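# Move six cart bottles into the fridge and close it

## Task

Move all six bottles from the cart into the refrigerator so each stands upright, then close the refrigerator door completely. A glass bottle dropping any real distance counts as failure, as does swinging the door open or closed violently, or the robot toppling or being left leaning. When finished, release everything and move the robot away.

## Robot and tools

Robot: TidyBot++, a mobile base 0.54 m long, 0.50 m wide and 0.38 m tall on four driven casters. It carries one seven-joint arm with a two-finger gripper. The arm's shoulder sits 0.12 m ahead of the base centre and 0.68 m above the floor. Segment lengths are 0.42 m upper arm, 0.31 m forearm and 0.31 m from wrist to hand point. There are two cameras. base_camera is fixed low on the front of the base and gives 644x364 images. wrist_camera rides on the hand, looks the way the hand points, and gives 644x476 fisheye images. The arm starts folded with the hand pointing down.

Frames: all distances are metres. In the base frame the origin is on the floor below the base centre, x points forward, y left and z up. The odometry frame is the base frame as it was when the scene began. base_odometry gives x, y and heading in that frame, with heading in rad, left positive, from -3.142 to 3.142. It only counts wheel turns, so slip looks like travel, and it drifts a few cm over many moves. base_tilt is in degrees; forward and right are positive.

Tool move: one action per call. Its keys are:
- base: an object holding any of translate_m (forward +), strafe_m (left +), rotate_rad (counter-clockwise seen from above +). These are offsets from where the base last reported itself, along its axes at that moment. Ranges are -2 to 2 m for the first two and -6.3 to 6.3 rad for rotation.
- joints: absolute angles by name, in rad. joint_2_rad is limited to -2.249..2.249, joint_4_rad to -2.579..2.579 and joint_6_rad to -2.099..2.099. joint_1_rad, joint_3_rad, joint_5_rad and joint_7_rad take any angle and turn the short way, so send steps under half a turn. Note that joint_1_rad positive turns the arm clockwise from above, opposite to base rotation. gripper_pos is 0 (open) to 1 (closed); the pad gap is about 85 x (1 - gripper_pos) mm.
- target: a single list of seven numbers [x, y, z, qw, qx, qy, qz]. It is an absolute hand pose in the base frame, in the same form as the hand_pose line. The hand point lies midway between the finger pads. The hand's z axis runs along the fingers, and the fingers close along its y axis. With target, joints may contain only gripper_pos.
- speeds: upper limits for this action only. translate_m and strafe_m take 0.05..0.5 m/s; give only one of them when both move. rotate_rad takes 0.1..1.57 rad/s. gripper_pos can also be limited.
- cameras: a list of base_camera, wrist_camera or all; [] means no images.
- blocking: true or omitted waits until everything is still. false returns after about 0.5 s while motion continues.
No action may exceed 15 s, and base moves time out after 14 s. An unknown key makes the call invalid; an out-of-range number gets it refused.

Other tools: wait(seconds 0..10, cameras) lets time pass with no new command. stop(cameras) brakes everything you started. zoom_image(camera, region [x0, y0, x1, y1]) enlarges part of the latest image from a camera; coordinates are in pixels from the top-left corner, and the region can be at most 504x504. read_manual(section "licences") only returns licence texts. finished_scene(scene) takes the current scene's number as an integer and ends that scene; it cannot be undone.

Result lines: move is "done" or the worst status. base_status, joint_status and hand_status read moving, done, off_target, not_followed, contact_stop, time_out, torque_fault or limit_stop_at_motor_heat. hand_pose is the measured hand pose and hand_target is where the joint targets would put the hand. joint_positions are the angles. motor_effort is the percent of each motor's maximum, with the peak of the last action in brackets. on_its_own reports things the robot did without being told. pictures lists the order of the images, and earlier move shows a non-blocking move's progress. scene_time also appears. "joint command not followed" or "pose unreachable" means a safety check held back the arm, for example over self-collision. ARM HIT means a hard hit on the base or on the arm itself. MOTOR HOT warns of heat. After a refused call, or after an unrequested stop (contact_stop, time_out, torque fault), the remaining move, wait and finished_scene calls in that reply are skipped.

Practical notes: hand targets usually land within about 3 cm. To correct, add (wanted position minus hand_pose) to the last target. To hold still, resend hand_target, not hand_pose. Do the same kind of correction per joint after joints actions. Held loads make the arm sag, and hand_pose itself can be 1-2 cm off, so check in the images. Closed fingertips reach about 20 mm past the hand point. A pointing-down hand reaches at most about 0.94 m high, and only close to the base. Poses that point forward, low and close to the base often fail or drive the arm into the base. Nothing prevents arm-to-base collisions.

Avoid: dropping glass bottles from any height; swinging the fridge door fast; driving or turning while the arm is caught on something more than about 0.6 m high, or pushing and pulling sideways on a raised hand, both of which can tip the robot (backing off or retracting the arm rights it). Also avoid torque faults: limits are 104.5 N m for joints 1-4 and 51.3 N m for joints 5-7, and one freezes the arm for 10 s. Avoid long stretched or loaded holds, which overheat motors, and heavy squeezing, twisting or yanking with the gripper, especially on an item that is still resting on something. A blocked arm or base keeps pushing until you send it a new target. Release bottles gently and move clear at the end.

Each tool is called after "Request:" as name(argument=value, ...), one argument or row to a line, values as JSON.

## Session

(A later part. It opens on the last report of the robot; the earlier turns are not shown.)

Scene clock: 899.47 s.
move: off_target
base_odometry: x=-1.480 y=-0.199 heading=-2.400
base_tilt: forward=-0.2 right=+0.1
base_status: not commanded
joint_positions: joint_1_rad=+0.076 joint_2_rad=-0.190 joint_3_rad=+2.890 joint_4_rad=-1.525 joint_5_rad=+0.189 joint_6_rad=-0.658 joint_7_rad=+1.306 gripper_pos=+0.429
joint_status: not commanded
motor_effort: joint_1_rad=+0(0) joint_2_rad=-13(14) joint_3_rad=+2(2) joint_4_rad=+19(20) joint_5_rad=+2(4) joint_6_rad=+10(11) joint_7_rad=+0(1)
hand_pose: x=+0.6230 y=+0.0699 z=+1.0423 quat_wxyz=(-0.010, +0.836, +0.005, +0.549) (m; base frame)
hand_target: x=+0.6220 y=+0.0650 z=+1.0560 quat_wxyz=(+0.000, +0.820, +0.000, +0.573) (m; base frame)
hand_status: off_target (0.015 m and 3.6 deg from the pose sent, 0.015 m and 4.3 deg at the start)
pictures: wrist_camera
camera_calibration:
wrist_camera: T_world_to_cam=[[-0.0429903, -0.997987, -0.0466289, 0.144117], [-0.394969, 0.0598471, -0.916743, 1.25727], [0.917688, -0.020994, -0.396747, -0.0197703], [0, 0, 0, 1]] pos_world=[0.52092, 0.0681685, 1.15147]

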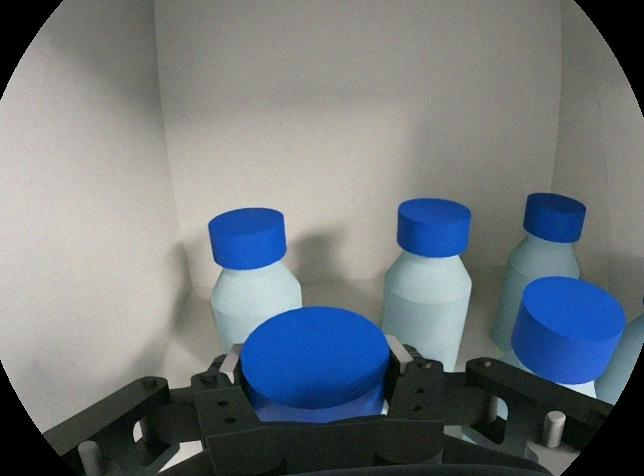

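Request:
move(
  joints={"gripper_pos": 0.0},
  cameras=[],
)

Request:
move(
  base={"translate_m": -0.2},
  speeds={"translate_m": 0.2},
  cameras=["wrist_camera"],
)

Request:
move(
  base={"translate_m": -0.5},
  target=[0.47,0,1.06,0,0.843,0,0.537],
  cameras=["wrist_camera"],
)

Scene clock: 906.57 s.
move: done
base_odometry: x=-1.480 y=-0.199 heading=-2.400
base_tilt: forward=-0.2 right=+0.1
base_status: not commanded
joint_positions: joint_1_rad=+0.076 joint_2_rad=-0.193 joint_3_rad=+2.890 joint_4_rad=-1.525 joint_5_rad=+0.189 joint_6_rad=-0.650 joint_7_rad=+1.306 gripper_pos=+0.000
joint_status: all done
motor_effort: joint_1_rad=+0(1) joint_2_rad=-12(14) joint_3_rad=+1(2) joint_4_rad=+18(19) joint_5_rad=+2(3) joint_6_rad=+8(10) joint_7_rad=+0(1)
hand_pose: x=+0.6228 y=+0.0706 z=+1.0455 quat_wxyz=(-0.011, +0.833, +0.006, +0.553) (m; base frame)
hand_target: x=+0.6220 y=+0.0650 z=+1.0560 quat_wxyz=(+0.000, +0.820, +0.000, +0.573) (m; base frame)
hand_status: not commanded
pictures: none
No camera images: "cameras" was empty.

Scene clock: 908.23 s.
move: done
base_odometry: x=-1.333 y=-0.064 heading=-2.399
base_tilt: forward=-0.2 right=+0.1
base_status: done
joint_positions: joint_1_rad=+0.079 joint_2_rad=-0.212 joint_3_rad=+2.887 joint_4_rad=-1.525 joint_5_rad=+0.189 joint_6_rad=-0.649 joint_7_rad=+1.306 gripper_pos=+0.000
joint_status: not commanded
motor_effort: joint_1_rad=+0(1) joint_2_rad=-11(17) joint_3_rad=+2(2) joint_4_rad=+18(18) joint_5_rad=+3(3) joint_6_rad=+9(9) joint_7_rad=+1(1)
hand_pose: x=+0.6161 y=+0.0713 z=+1.0549 quat_wxyz=(-0.010, +0.828, +0.007, +0.561) (m; base frame)
hand_target: x=+0.6220 y=+0.0650 z=+1.0560 quat_wxyz=(+0.000, +0.820, +0.000, +0.573) (m; base frame)
hand_status: not commanded
pictures: wrist_camera
camera_calibration:
wrist_camera: T_world_to_cam=[[-0.0397771, -0.998127, -0.0464728, 0.143711], [-0.3681, 0.0578763, -0.927983, 1.26153], [0.928935, -0.0198058, -0.369713, -0.0439297], [0, 0, 0, 1]] pos_world=[0.510892, 0.0695593, 1.16111]

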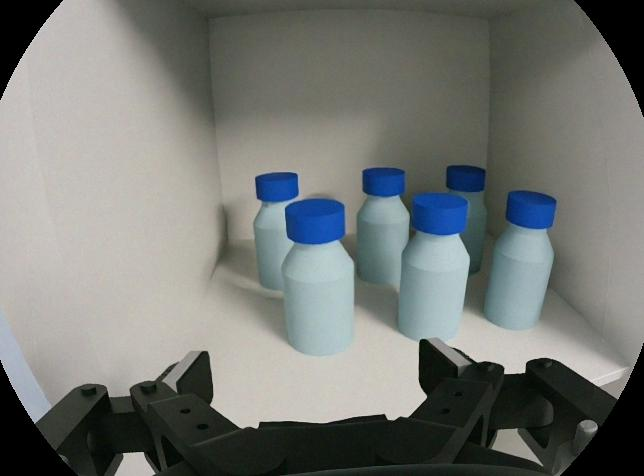

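Scene clock: 910.50 s.
move: off_target
base_odometry: x=-0.964 y=+0.274 heading=-2.398
base_tilt: forward=-0.2 right=+0.1
base_status: done
joint_positions: joint_1_rad=+0.015 joint_2_rad=-0.532 joint_3_rad=+3.130 joint_4_rad=-1.586 joint_5_rad=+0.063 joint_6_rad=-0.867 joint_7_rad=+1.520 gripper_pos=+0.000
joint_status: not commanded
motor_effort: joint_1_rad=+0(1) joint_2_rad=-1(17) joint_3_rad=+1(2) joint_4_rad=+16(18) joint_5_rad=+2(3) joint_6_rad=+9(10) joint_7_rad=+1(1)
hand_pose: x=+0.4709 y=-0.0127 z=+1.0931 quat_wxyz=(+0.020, +0.819, -0.018, +0.573) (m; base frame)
hand_target: x=+0.4700 y=+0.0000 z=+1.0600 quat_wxyz=(+0.000, +0.843, +0.000, +0.537) (m; base frame)
hand_status: off_target (0.035 m and 5.9 deg from the pose sent, 0.163 m and 3.5 deg at the start)
pictures: wrist_camera
camera_calibration:
wrist_camera: T_world_to_cam=[[-0.113356, -0.993211, -0.0261227, 0.0683051], [-0.335104, 0.062971, -0.940074, 1.24607], [0.935337, -0.0978097, -0.339967, 0.0668673], [0, 0, 0, 1]] pos_world=[0.362763, -0.00408486, 1.19592]

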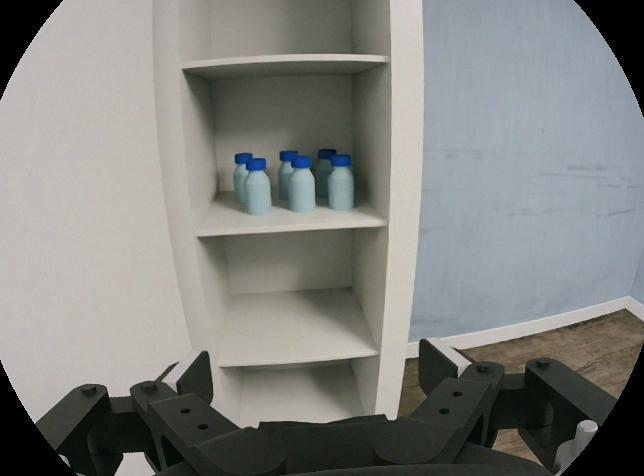

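Request:
move(
  base={"strafe_m": 0.95, "rotate_rad": -0.5},
  target=[0.47,0,1.06,0,0.79,0,0.613],
)

Scene clock: 926.10 s.
move: off_target
base_odometry: x=-0.321 y=-0.425 heading=-2.899
base_tilt: forward=-0.2 right=+0.1
base_status: done
joint_positions: joint_1_rad=+0.010 joint_2_rad=-0.614 joint_3_rad=+3.138 joint_4_rad=-1.797 joint_5_rad=+0.058 joint_6_rad=-0.666 joint_7_rad=+1.521 gripper_pos=+0.000
joint_status: not commanded
motor_effort: joint_1_rad=+0(1) joint_2_rad=+1(3) joint_3_rad=+1(3) joint_4_rad=+17(18) joint_5_rad=+1(2) joint_6_rad=+9(10) joint_7_rad=+0(1)
hand_pose: x=+0.4668 y=-0.0113 z=+1.0593 quat_wxyz=(+0.016, +0.798, -0.015, +0.602) (m; base frame)
hand_target: x=+0.4700 y=+0.0000 z=+1.0600 quat_wxyz=(+0.000, +0.790, +0.000, +0.613) (m; base frame)
hand_status: off_target (0.012 m and 2.9 deg from the pose sent, 0.035 m and 6.4 deg at the start)
pictures: base_camera, wrist_camera
camera_calibration:
wrist_camera: T_world_to_cam=[[-0.099801, -0.994368, -0.0356636, 0.0721031], [-0.267819, 0.0613652, -0.961513, 1.2041], [0.958286, -0.0864086, -0.272435, -0.0227492], [0, 0, 0, 1]] pos_world=[0.351477, -0.00415854, 1.15413]

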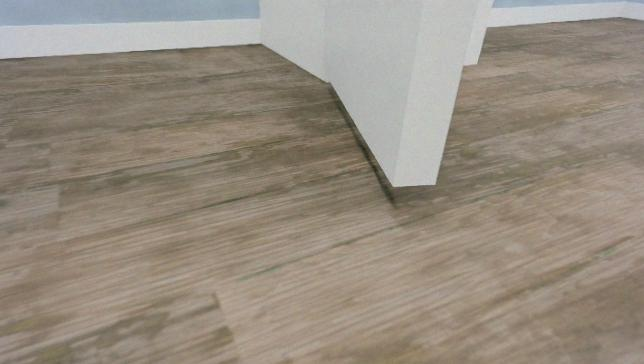

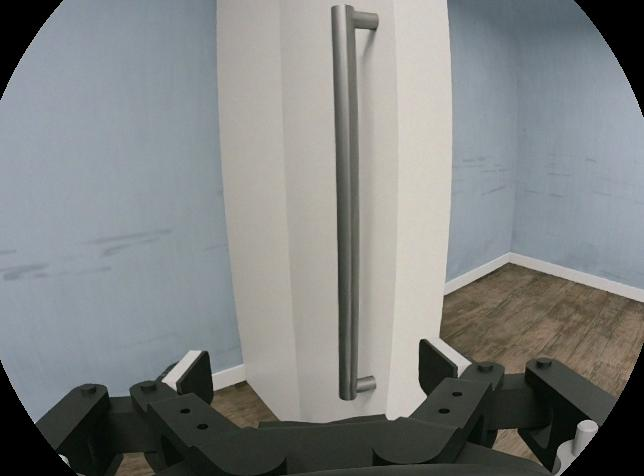

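Request:
move(
  base={"translate_m": 0.874, "strafe_m": 0.523},
  target=[0.5,0,0.87,0,0.843,0,0.537],
  cameras=["wrist_camera"],
)

Request:
move(
  base={"rotate_rad": -1.384},
  speeds={"rotate_rad": 0.8},
  joints={"gripper_pos": 1.0},
)

Scene clock: 975.57 s.
move: done
base_odometry: x=-1.044 y=-1.143 heading=-2.899
base_tilt: forward=-0.2 right=+0.1
base_status: done
joint_positions: joint_1_rad=+0.009 joint_2_rad=-0.532 joint_3_rad=+3.139 joint_4_rad=-2.213 joint_5_rad=+0.057 joint_6_rad=-0.344 joint_7_rad=+1.522 gripper_pos=+0.000
joint_status: not commanded
motor_effort: joint_1_rad=+0(1) joint_2_rad=-3(5) joint_3_rad=+1(2) joint_4_rad=+18(19) joint_5_rad=+0(2) joint_6_rad=+8(10) joint_7_rad=+0(1)
hand_pose: x=+0.4977 y=-0.0073 z=+0.8733 quat_wxyz=(+0.012, +0.848, -0.006, +0.530) (m; base frame)
hand_target: x=+0.5000 y=+0.0000 z=+0.8700 quat_wxyz=(+0.000, +0.843, +0.000, +0.537) (m; base frame)
hand_status: done (0.008 m and 1.8 deg from the pose sent, 0.192 m and 9.4 deg at the start)
pictures: wrist_camera
camera_calibration:
wrist_camera: T_world_to_cam=[[-0.0870532, -0.996035, -0.01835, 0.0510662], [-0.433273, 0.0544416, -0.899617, 1.0616], [0.897049, -0.070364, -0.436294, 0.0710345], [0, 0, 0, 1]] pos_world=[0.400686, -0.0019331, 0.986961]

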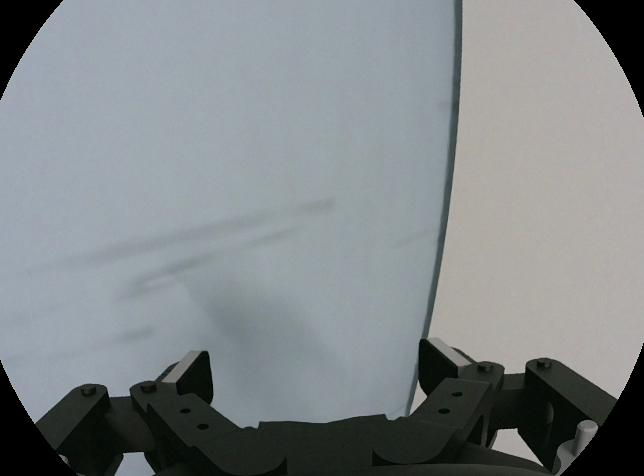

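Scene clock: 978.10 s.
move: done
base_odometry: x=-1.044 y=-1.143 heading=+2.002
base_tilt: forward=-0.2 right=+0.1
base_status: done
joint_positions: joint_1_rad=+0.007 joint_2_rad=-0.532 joint_3_rad=+3.140 joint_4_rad=-2.213 joint_5_rad=+0.057 joint_6_rad=-0.344 joint_7_rad=+1.522 gripper_pos=+0.999
joint_status: all done
motor_effort: joint_1_rad=+0(1) joint_2_rad=-3(4) joint_3_rad=+1(2) joint_4_rad=+18(18) joint_5_rad=+1(2) joint_6_rad=+8(9) joint_7_rad=+0(1)
hand_pose: x=+0.4978 y=-0.0068 z=+0.8734 quat_wxyz=(+0.011, +0.848, -0.005, +0.530) (m; base frame)
hand_target: x=+0.5000 y=+0.0000 z=+0.8700 quat_wxyz=(+0.000, +0.843, +0.000, +0.537) (m; base frame)
hand_status: not commanded
pictures: base_camera, wrist_camera
camera_calibration:
wrist_camera: T_world_to_cam=[[-0.0855092, -0.996163, -0.0186278, 0.0510352], [-0.433192, 0.0540083, -0.899682, 1.06165], [0.897236, -0.0688616, -0.436149, 0.070845], [0, 0, 0, 1]] pos_world=[0.400699, -0.00162002, 0.986998]

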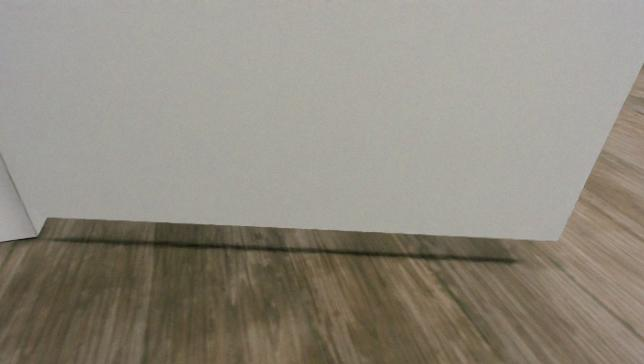

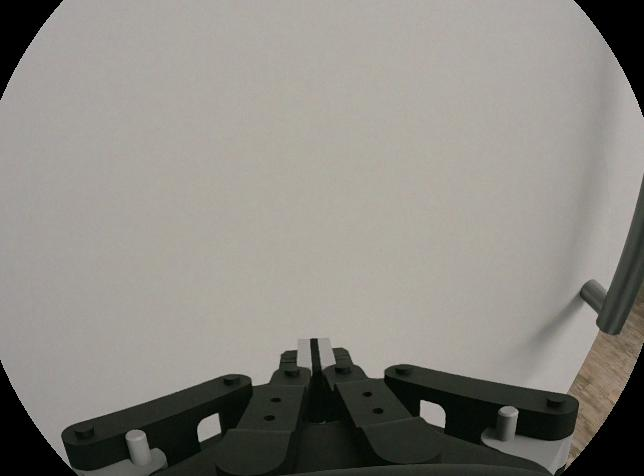

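Request:
move(
  base={"translate_m": 0.07},
  speeds={"translate_m": 0.1},
  cameras=[],
)

Request:
move(
  base={"translate_m": 0.104, "strafe_m": -0.127, "rotate_rad": 0.262},
  speeds={"translate_m": 0.12, "rotate_rad": 0.2},
)

Scene clock: 995.10 s.
move: done
base_odometry: x=-1.073 y=-1.079 heading=+2.000
base_tilt: forward=-0.2 right=+0.1
base_status: done
joint_positions: joint_1_rad=+0.007 joint_2_rad=-0.530 joint_3_rad=+3.140 joint_4_rad=-2.213 joint_5_rad=+0.057 joint_6_rad=-0.343 joint_7_rad=+1.522 gripper_pos=+0.999
joint_status: not commanded
motor_effort: joint_1_rad=+0(1) joint_2_rad=-3(5) joint_3_rad=+1(1) joint_4_rad=+18(18) joint_5_rad=+1(2) joint_6_rad=+8(9) joint_7_rad=+0(1)
hand_pose: x=+0.4981 y=-0.0068 z=+0.8729 quat_wxyz=(+0.011, +0.848, -0.005, +0.529) (m; base frame)
hand_target: x=+0.5000 y=+0.0000 z=+0.8700 quat_wxyz=(+0.000, +0.843, +0.000, +0.537) (m; base frame)
hand_status: not commanded
pictures: none
No camera images: "cameras" was empty.

Scene clock: 997.03 s.
move: done
base_odometry: x=-1.001 y=-0.932 heading=+2.264
base_tilt: forward=-0.2 right=+0.1
base_status: done
joint_positions: joint_1_rad=-0.004 joint_2_rad=-0.543 joint_3_rad=+3.146 joint_4_rad=-2.228 joint_5_rad=+0.052 joint_6_rad=-0.334 joint_7_rad=+1.523 gripper_pos=+0.999
joint_status: not commanded
motor_effort: joint_1_rad=+0(4) joint_2_rad=-1(7) joint_3_rad=+1(3) joint_4_rad=+18(23) joint_5_rad=+0(2) joint_6_rad=+9(17) joint_7_rad=+0(1)
hand_pose: x=+0.4946 y=-0.0043 z=+0.8715 quat_wxyz=(+0.007, +0.846, -0.004, +0.532) (m; base frame)
hand_target: x=+0.5000 y=+0.0000 z=+0.8700 quat_wxyz=(+0.000, +0.843, +0.000, +0.537) (m; base frame)
hand_status: not commanded
pictures: base_camera, wrist_camera
camera_calibration:
wrist_camera: T_world_to_cam=[[-0.0787886, -0.996541, -0.0264406, 0.0567402], [-0.428398, 0.0577953, -0.90174, 1.05787], [0.900149, -0.0597197, -0.431469, 0.0675346], [0, 0, 0, 1]] pos_world=[0.396867, -0.000562828, 0.984561]

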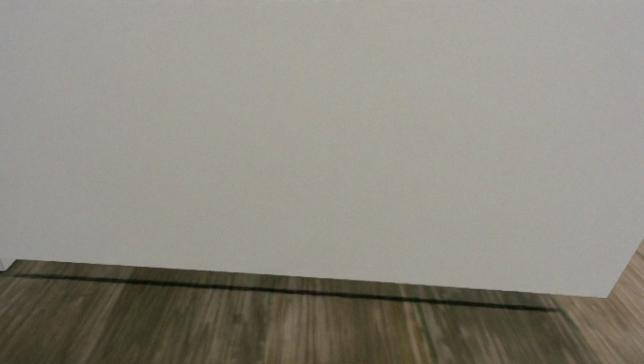

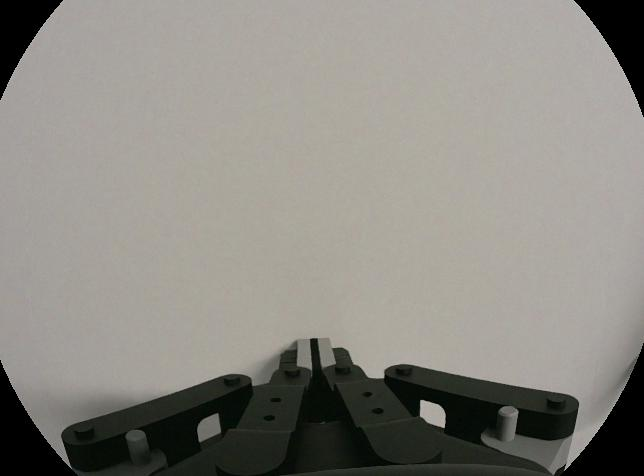

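Request:
move(
  base={"translate_m": 0.1, "strafe_m": -0.122, "rotate_rad": 0.262},
  speeds={"translate_m": 0.12, "rotate_rad": 0.2},
  cameras=[],
)

Request:
move(
  base={"translate_m": 0.1, "strafe_m": -0.122, "rotate_rad": 0.262},
  speeds={"translate_m": 0.12, "rotate_rad": 0.2},
  cameras=["base_camera"],
)

Request:
move(
  base={"translate_m": 0.1, "strafe_m": -0.122, "rotate_rad": 0.262},
  speeds={"translate_m": 0.12, "rotate_rad": 0.2},
  cameras=["base_camera"],
)

Scene clock: 1008.17 s.
move: done
base_odometry: x=-0.971 y=-0.777 heading=+2.527
base_tilt: forward=-0.2 right=+0.1
base_status: done
joint_positions: joint_1_rad=+0.002 joint_2_rad=-0.537 joint_3_rad=+3.154 joint_4_rad=-2.239 joint_5_rad=+0.052 joint_6_rad=-0.327 joint_7_rad=+1.523 gripper_pos=+0.999
joint_status: not commanded
motor_effort: joint_1_rad=+0(4) joint_2_rad=-2(6) joint_3_rad=+1(4) joint_4_rad=+18(23) joint_5_rad=+1(2) joint_6_rad=+9(17) joint_7_rad=+0(1)
hand_pose: x=+0.4946 y=-0.0100 z=+0.8649 quat_wxyz=(+0.008, +0.849, -0.011, +0.528) (m; base frame)
hand_target: x=+0.5000 y=+0.0000 z=+0.8700 quat_wxyz=(+0.000, +0.843, +0.000, +0.537) (m; base frame)
hand_status: not commanded
pictures: none
No camera images: "cameras" was empty.

Scene clock: 1010.07 s.
move: done
base_odometry: x=-0.982 y=-0.619 heading=+2.790
base_tilt: forward=-0.2 right=+0.1
base_status: done
joint_positions: joint_1_rad=+0.002 joint_2_rad=-0.537 joint_3_rad=+3.154 joint_4_rad=-2.239 joint_5_rad=+0.052 joint_6_rad=-0.327 joint_7_rad=+1.523 gripper_pos=+0.999
joint_status: not commanded
motor_effort: joint_1_rad=+0(1) joint_2_rad=-3(3) joint_3_rad=+1(2) joint_4_rad=+18(18) joint_5_rad=+0(2) joint_6_rad=+9(9) joint_7_rad=+0(1)
hand_pose: x=+0.4947 y=-0.0100 z=+0.8647 quat_wxyz=(+0.008, +0.849, -0.011, +0.528) (m; base frame)
hand_target: x=+0.5000 y=+0.0000 z=+0.8700 quat_wxyz=(+0.000, +0.843, +0.000, +0.537) (m; base frame)
hand_status: not commanded
pictures: base_camera

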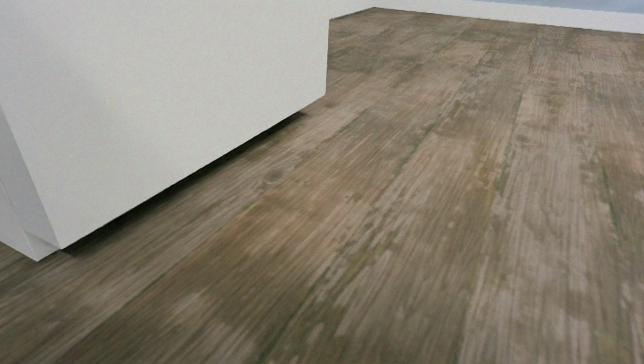

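Scene clock: 1011.97 s.
move: done
base_odometry: x=-1.034 y=-0.470 heading=+3.053
base_tilt: forward=-0.2 right=+0.1
base_status: done
joint_positions: joint_1_rad=+0.002 joint_2_rad=-0.536 joint_3_rad=+3.154 joint_4_rad=-2.239 joint_5_rad=+0.052 joint_6_rad=-0.327 joint_7_rad=+1.523 gripper_pos=+0.999
joint_status: not commanded
motor_effort: joint_1_rad=+0(1) joint_2_rad=-3(3) joint_3_rad=+1(2) joint_4_rad=+18(18) joint_5_rad=+1(2) joint_6_rad=+9(9) joint_7_rad=+1(1)
hand_pose: x=+0.4948 y=-0.0100 z=+0.8644 quat_wxyz=(+0.008, +0.849, -0.011, +0.528) (m; base frame)
hand_target: x=+0.5000 y=+0.0000 z=+0.8700 quat_wxyz=(+0.000, +0.843, +0.000, +0.537) (m; base frame)
hand_status: not commanded
pictures: base_camera

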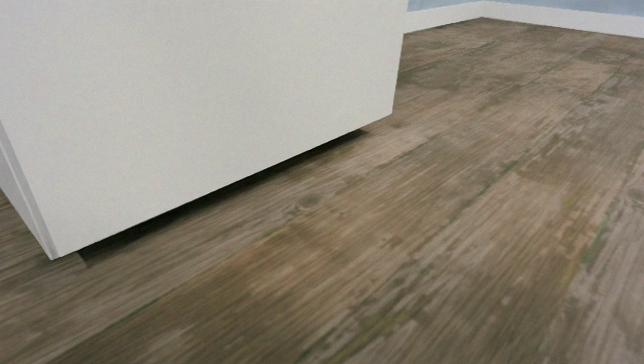

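Request:
move(
  base={"translate_m": 0.325, "strafe_m": -0.325, "rotate_rad": 0.831},
  speeds={"translate_m": 0.25, "rotate_rad": 0.6},
)

Scene clock: 1028.43 s.
move: done
base_odometry: x=-1.329 y=-0.118 heading=-2.397
base_tilt: forward=-0.2 right=+0.1
base_status: done
joint_positions: joint_1_rad=+0.002 joint_2_rad=-0.536 joint_3_rad=+3.154 joint_4_rad=-2.239 joint_5_rad=+0.052 joint_6_rad=-0.327 joint_7_rad=+1.523 gripper_pos=+0.999
joint_status: not commanded
motor_effort: joint_1_rad=+0(1) joint_2_rad=-2(4) joint_3_rad=+1(2) joint_4_rad=+18(18) joint_5_rad=+1(2) joint_6_rad=+8(9) joint_7_rad=+0(1)
hand_pose: x=+0.4948 y=-0.0099 z=+0.8645 quat_wxyz=(+0.008, +0.849, -0.011, +0.528) (m; base frame)
hand_target: x=+0.5000 y=+0.0000 z=+0.8700 quat_wxyz=(+0.000, +0.843, +0.000, +0.537) (m; base frame)
hand_status: not commanded
pictures: base_camera, wrist_camera
camera_calibration:
wrist_camera: T_world_to_cam=[[-0.0918737, -0.995324, -0.0298095, 0.0603493], [-0.436669, 0.0671749, -0.897111, 1.05212], [0.894919, -0.069404, -0.440799, 0.0745545], [0, 0, 0, 1]] pos_world=[0.398254, -0.00543469, 0.978533]

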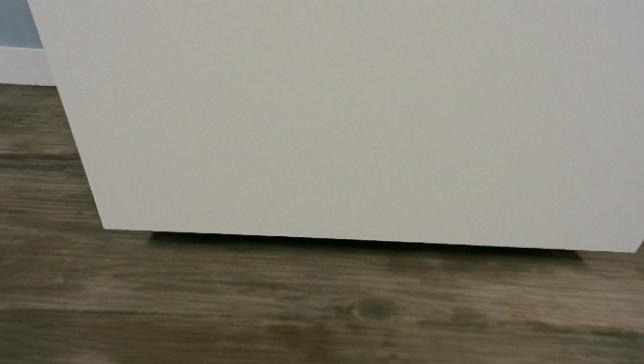

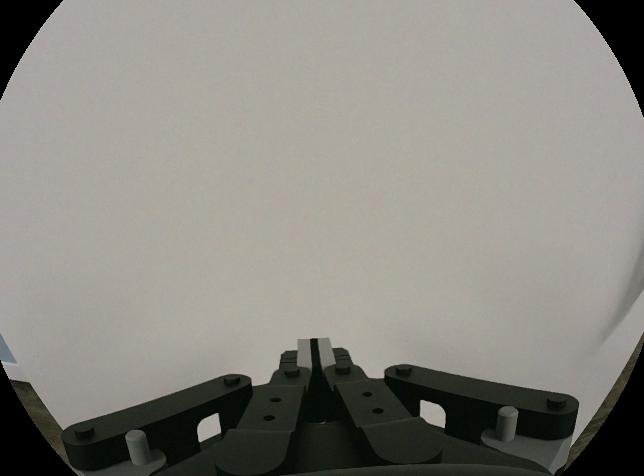

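Request:
move(
  base={"translate_m": 0.06, "strafe_m": -0.1},
  speeds={"translate_m": 0.08},
  cameras=["base_camera"],
)

Request:
move(
  base={"translate_m": 0.03},
  speeds={"translate_m": 0.05},
  cameras=["base_camera"],
)

Scene clock: 1043.80 s.
move: done
base_odometry: x=-1.441 y=-0.085 heading=-2.398
base_tilt: forward=-0.2 right=+0.1
base_status: done
joint_positions: joint_1_rad=+0.002 joint_2_rad=-0.536 joint_3_rad=+3.154 joint_4_rad=-2.239 joint_5_rad=+0.052 joint_6_rad=-0.327 joint_7_rad=+1.523 gripper_pos=+0.999
joint_status: not commanded
motor_effort: joint_1_rad=+0(1) joint_2_rad=-2(3) joint_3_rad=+1(3) joint_4_rad=+18(18) joint_5_rad=+1(2) joint_6_rad=+8(9) joint_7_rad=+0(1)
hand_pose: x=+0.4949 y=-0.0097 z=+0.8643 quat_wxyz=(+0.008, +0.849, -0.011, +0.528) (m; base frame)
hand_target: x=+0.5000 y=+0.0000 z=+0.8700 quat_wxyz=(+0.000, +0.843, +0.000, +0.537) (m; base frame)
hand_status: not commanded
pictures: base_camera

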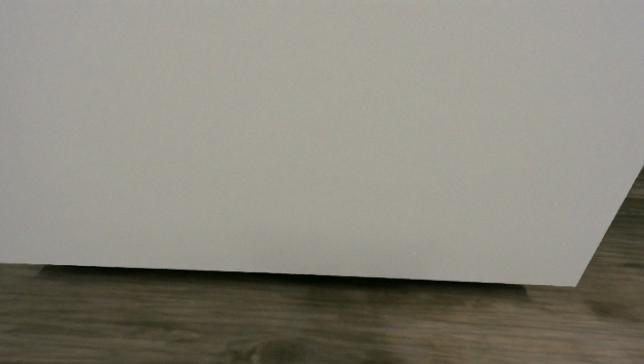

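Scene clock: 1044.87 s.
move: done
base_odometry: x=-1.463 y=-0.104 heading=-2.397
base_tilt: forward=-0.2 right=+0.1
base_status: done
joint_positions: joint_1_rad=+0.002 joint_2_rad=-0.614 joint_3_rad=+3.152 joint_4_rad=-2.269 joint_5_rad=+0.052 joint_6_rad=-0.366 joint_7_rad=+1.523 gripper_pos=+0.999
joint_status: not commanded
motor_effort: joint_1_rad=+0(1) joint_2_rad=+14(19) joint_3_rad=+2(3) joint_4_rad=+22(27) joint_5_rad=+1(2) joint_6_rad=+19(27) joint_7_rad=+0(1)
hand_pose: x=+0.4703 y=-0.0093 z=+0.8640 quat_wxyz=(+0.008, +0.847, -0.010, +0.532) (m; base frame)
hand_target: x=+0.5000 y=+0.0000 z=+0.8700 quat_wxyz=(+0.000, +0.843, +0.000, +0.537) (m; base frame)
hand_status: not commanded
pictures: base_camera

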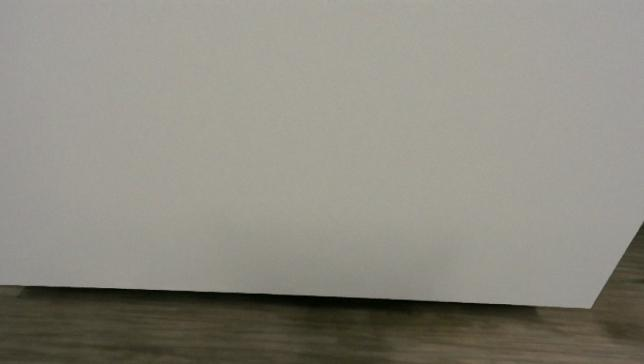

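Request:
move(
  base={"translate_m": -0.45, "strafe_m": -0.4},
  target=[0.47,0,1.06,0,0.79,0,0.613],
)

Scene clock: 1049.90 s.
move: off_target
base_odometry: x=-1.403 y=+0.495 heading=-2.397
base_tilt: forward=-0.2 right=+0.1
base_status: done
joint_positions: joint_1_rad=-0.005 joint_2_rad=-0.615 joint_3_rad=+3.145 joint_4_rad=-1.867 joint_5_rad=+0.049 joint_6_rad=-0.567 joint_7_rad=+1.523 gripper_pos=+0.999
joint_status: not commanded
motor_effort: joint_1_rad=+0(3) joint_2_rad=+0(16) joint_3_rad=+1(5) joint_4_rad=+17(21) joint_5_rad=+2(3) joint_6_rad=+9(18) joint_7_rad=+1(1)
hand_pose: x=+0.4764 y=-0.0071 z=+1.0478 quat_wxyz=(+0.007, +0.789, -0.011, +0.614) (m; base frame)
hand_target: x=+0.4700 y=+0.0000 z=+1.0600 quat_wxyz=(+0.000, +0.790, +0.000, +0.613) (m; base frame)
hand_status: off_target (0.015 m and 1.5 deg from the pose sent, 0.196 m and 11.5 deg at the start)
pictures: base_camera, wrist_camera
camera_calibration:
wrist_camera: T_world_to_cam=[[-0.081854, -0.995557, -0.0465417, 0.0796629], [-0.239328, 0.0649665, -0.968763, 1.18944], [0.967482, -0.0681583, -0.243583, -0.0691905], [0, 0, 0, 1]] pos_world=[0.358128, -0.00268064, 1.13914]

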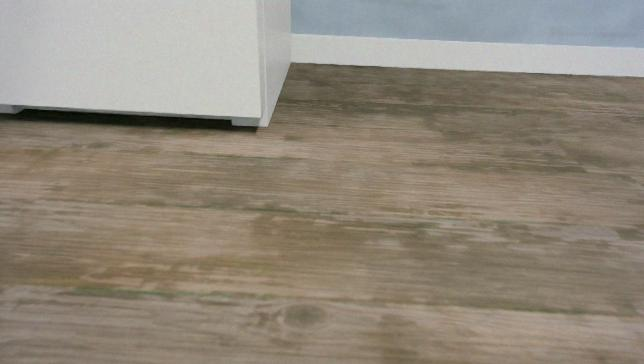

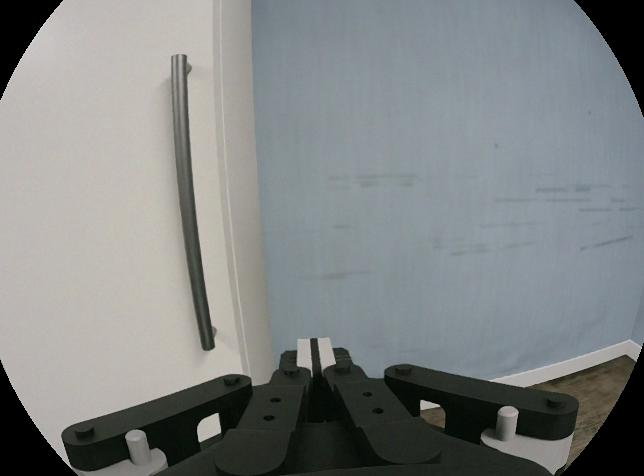

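Request:
finished_scene(
  scene=1,
)

The scene is finished: the task was done.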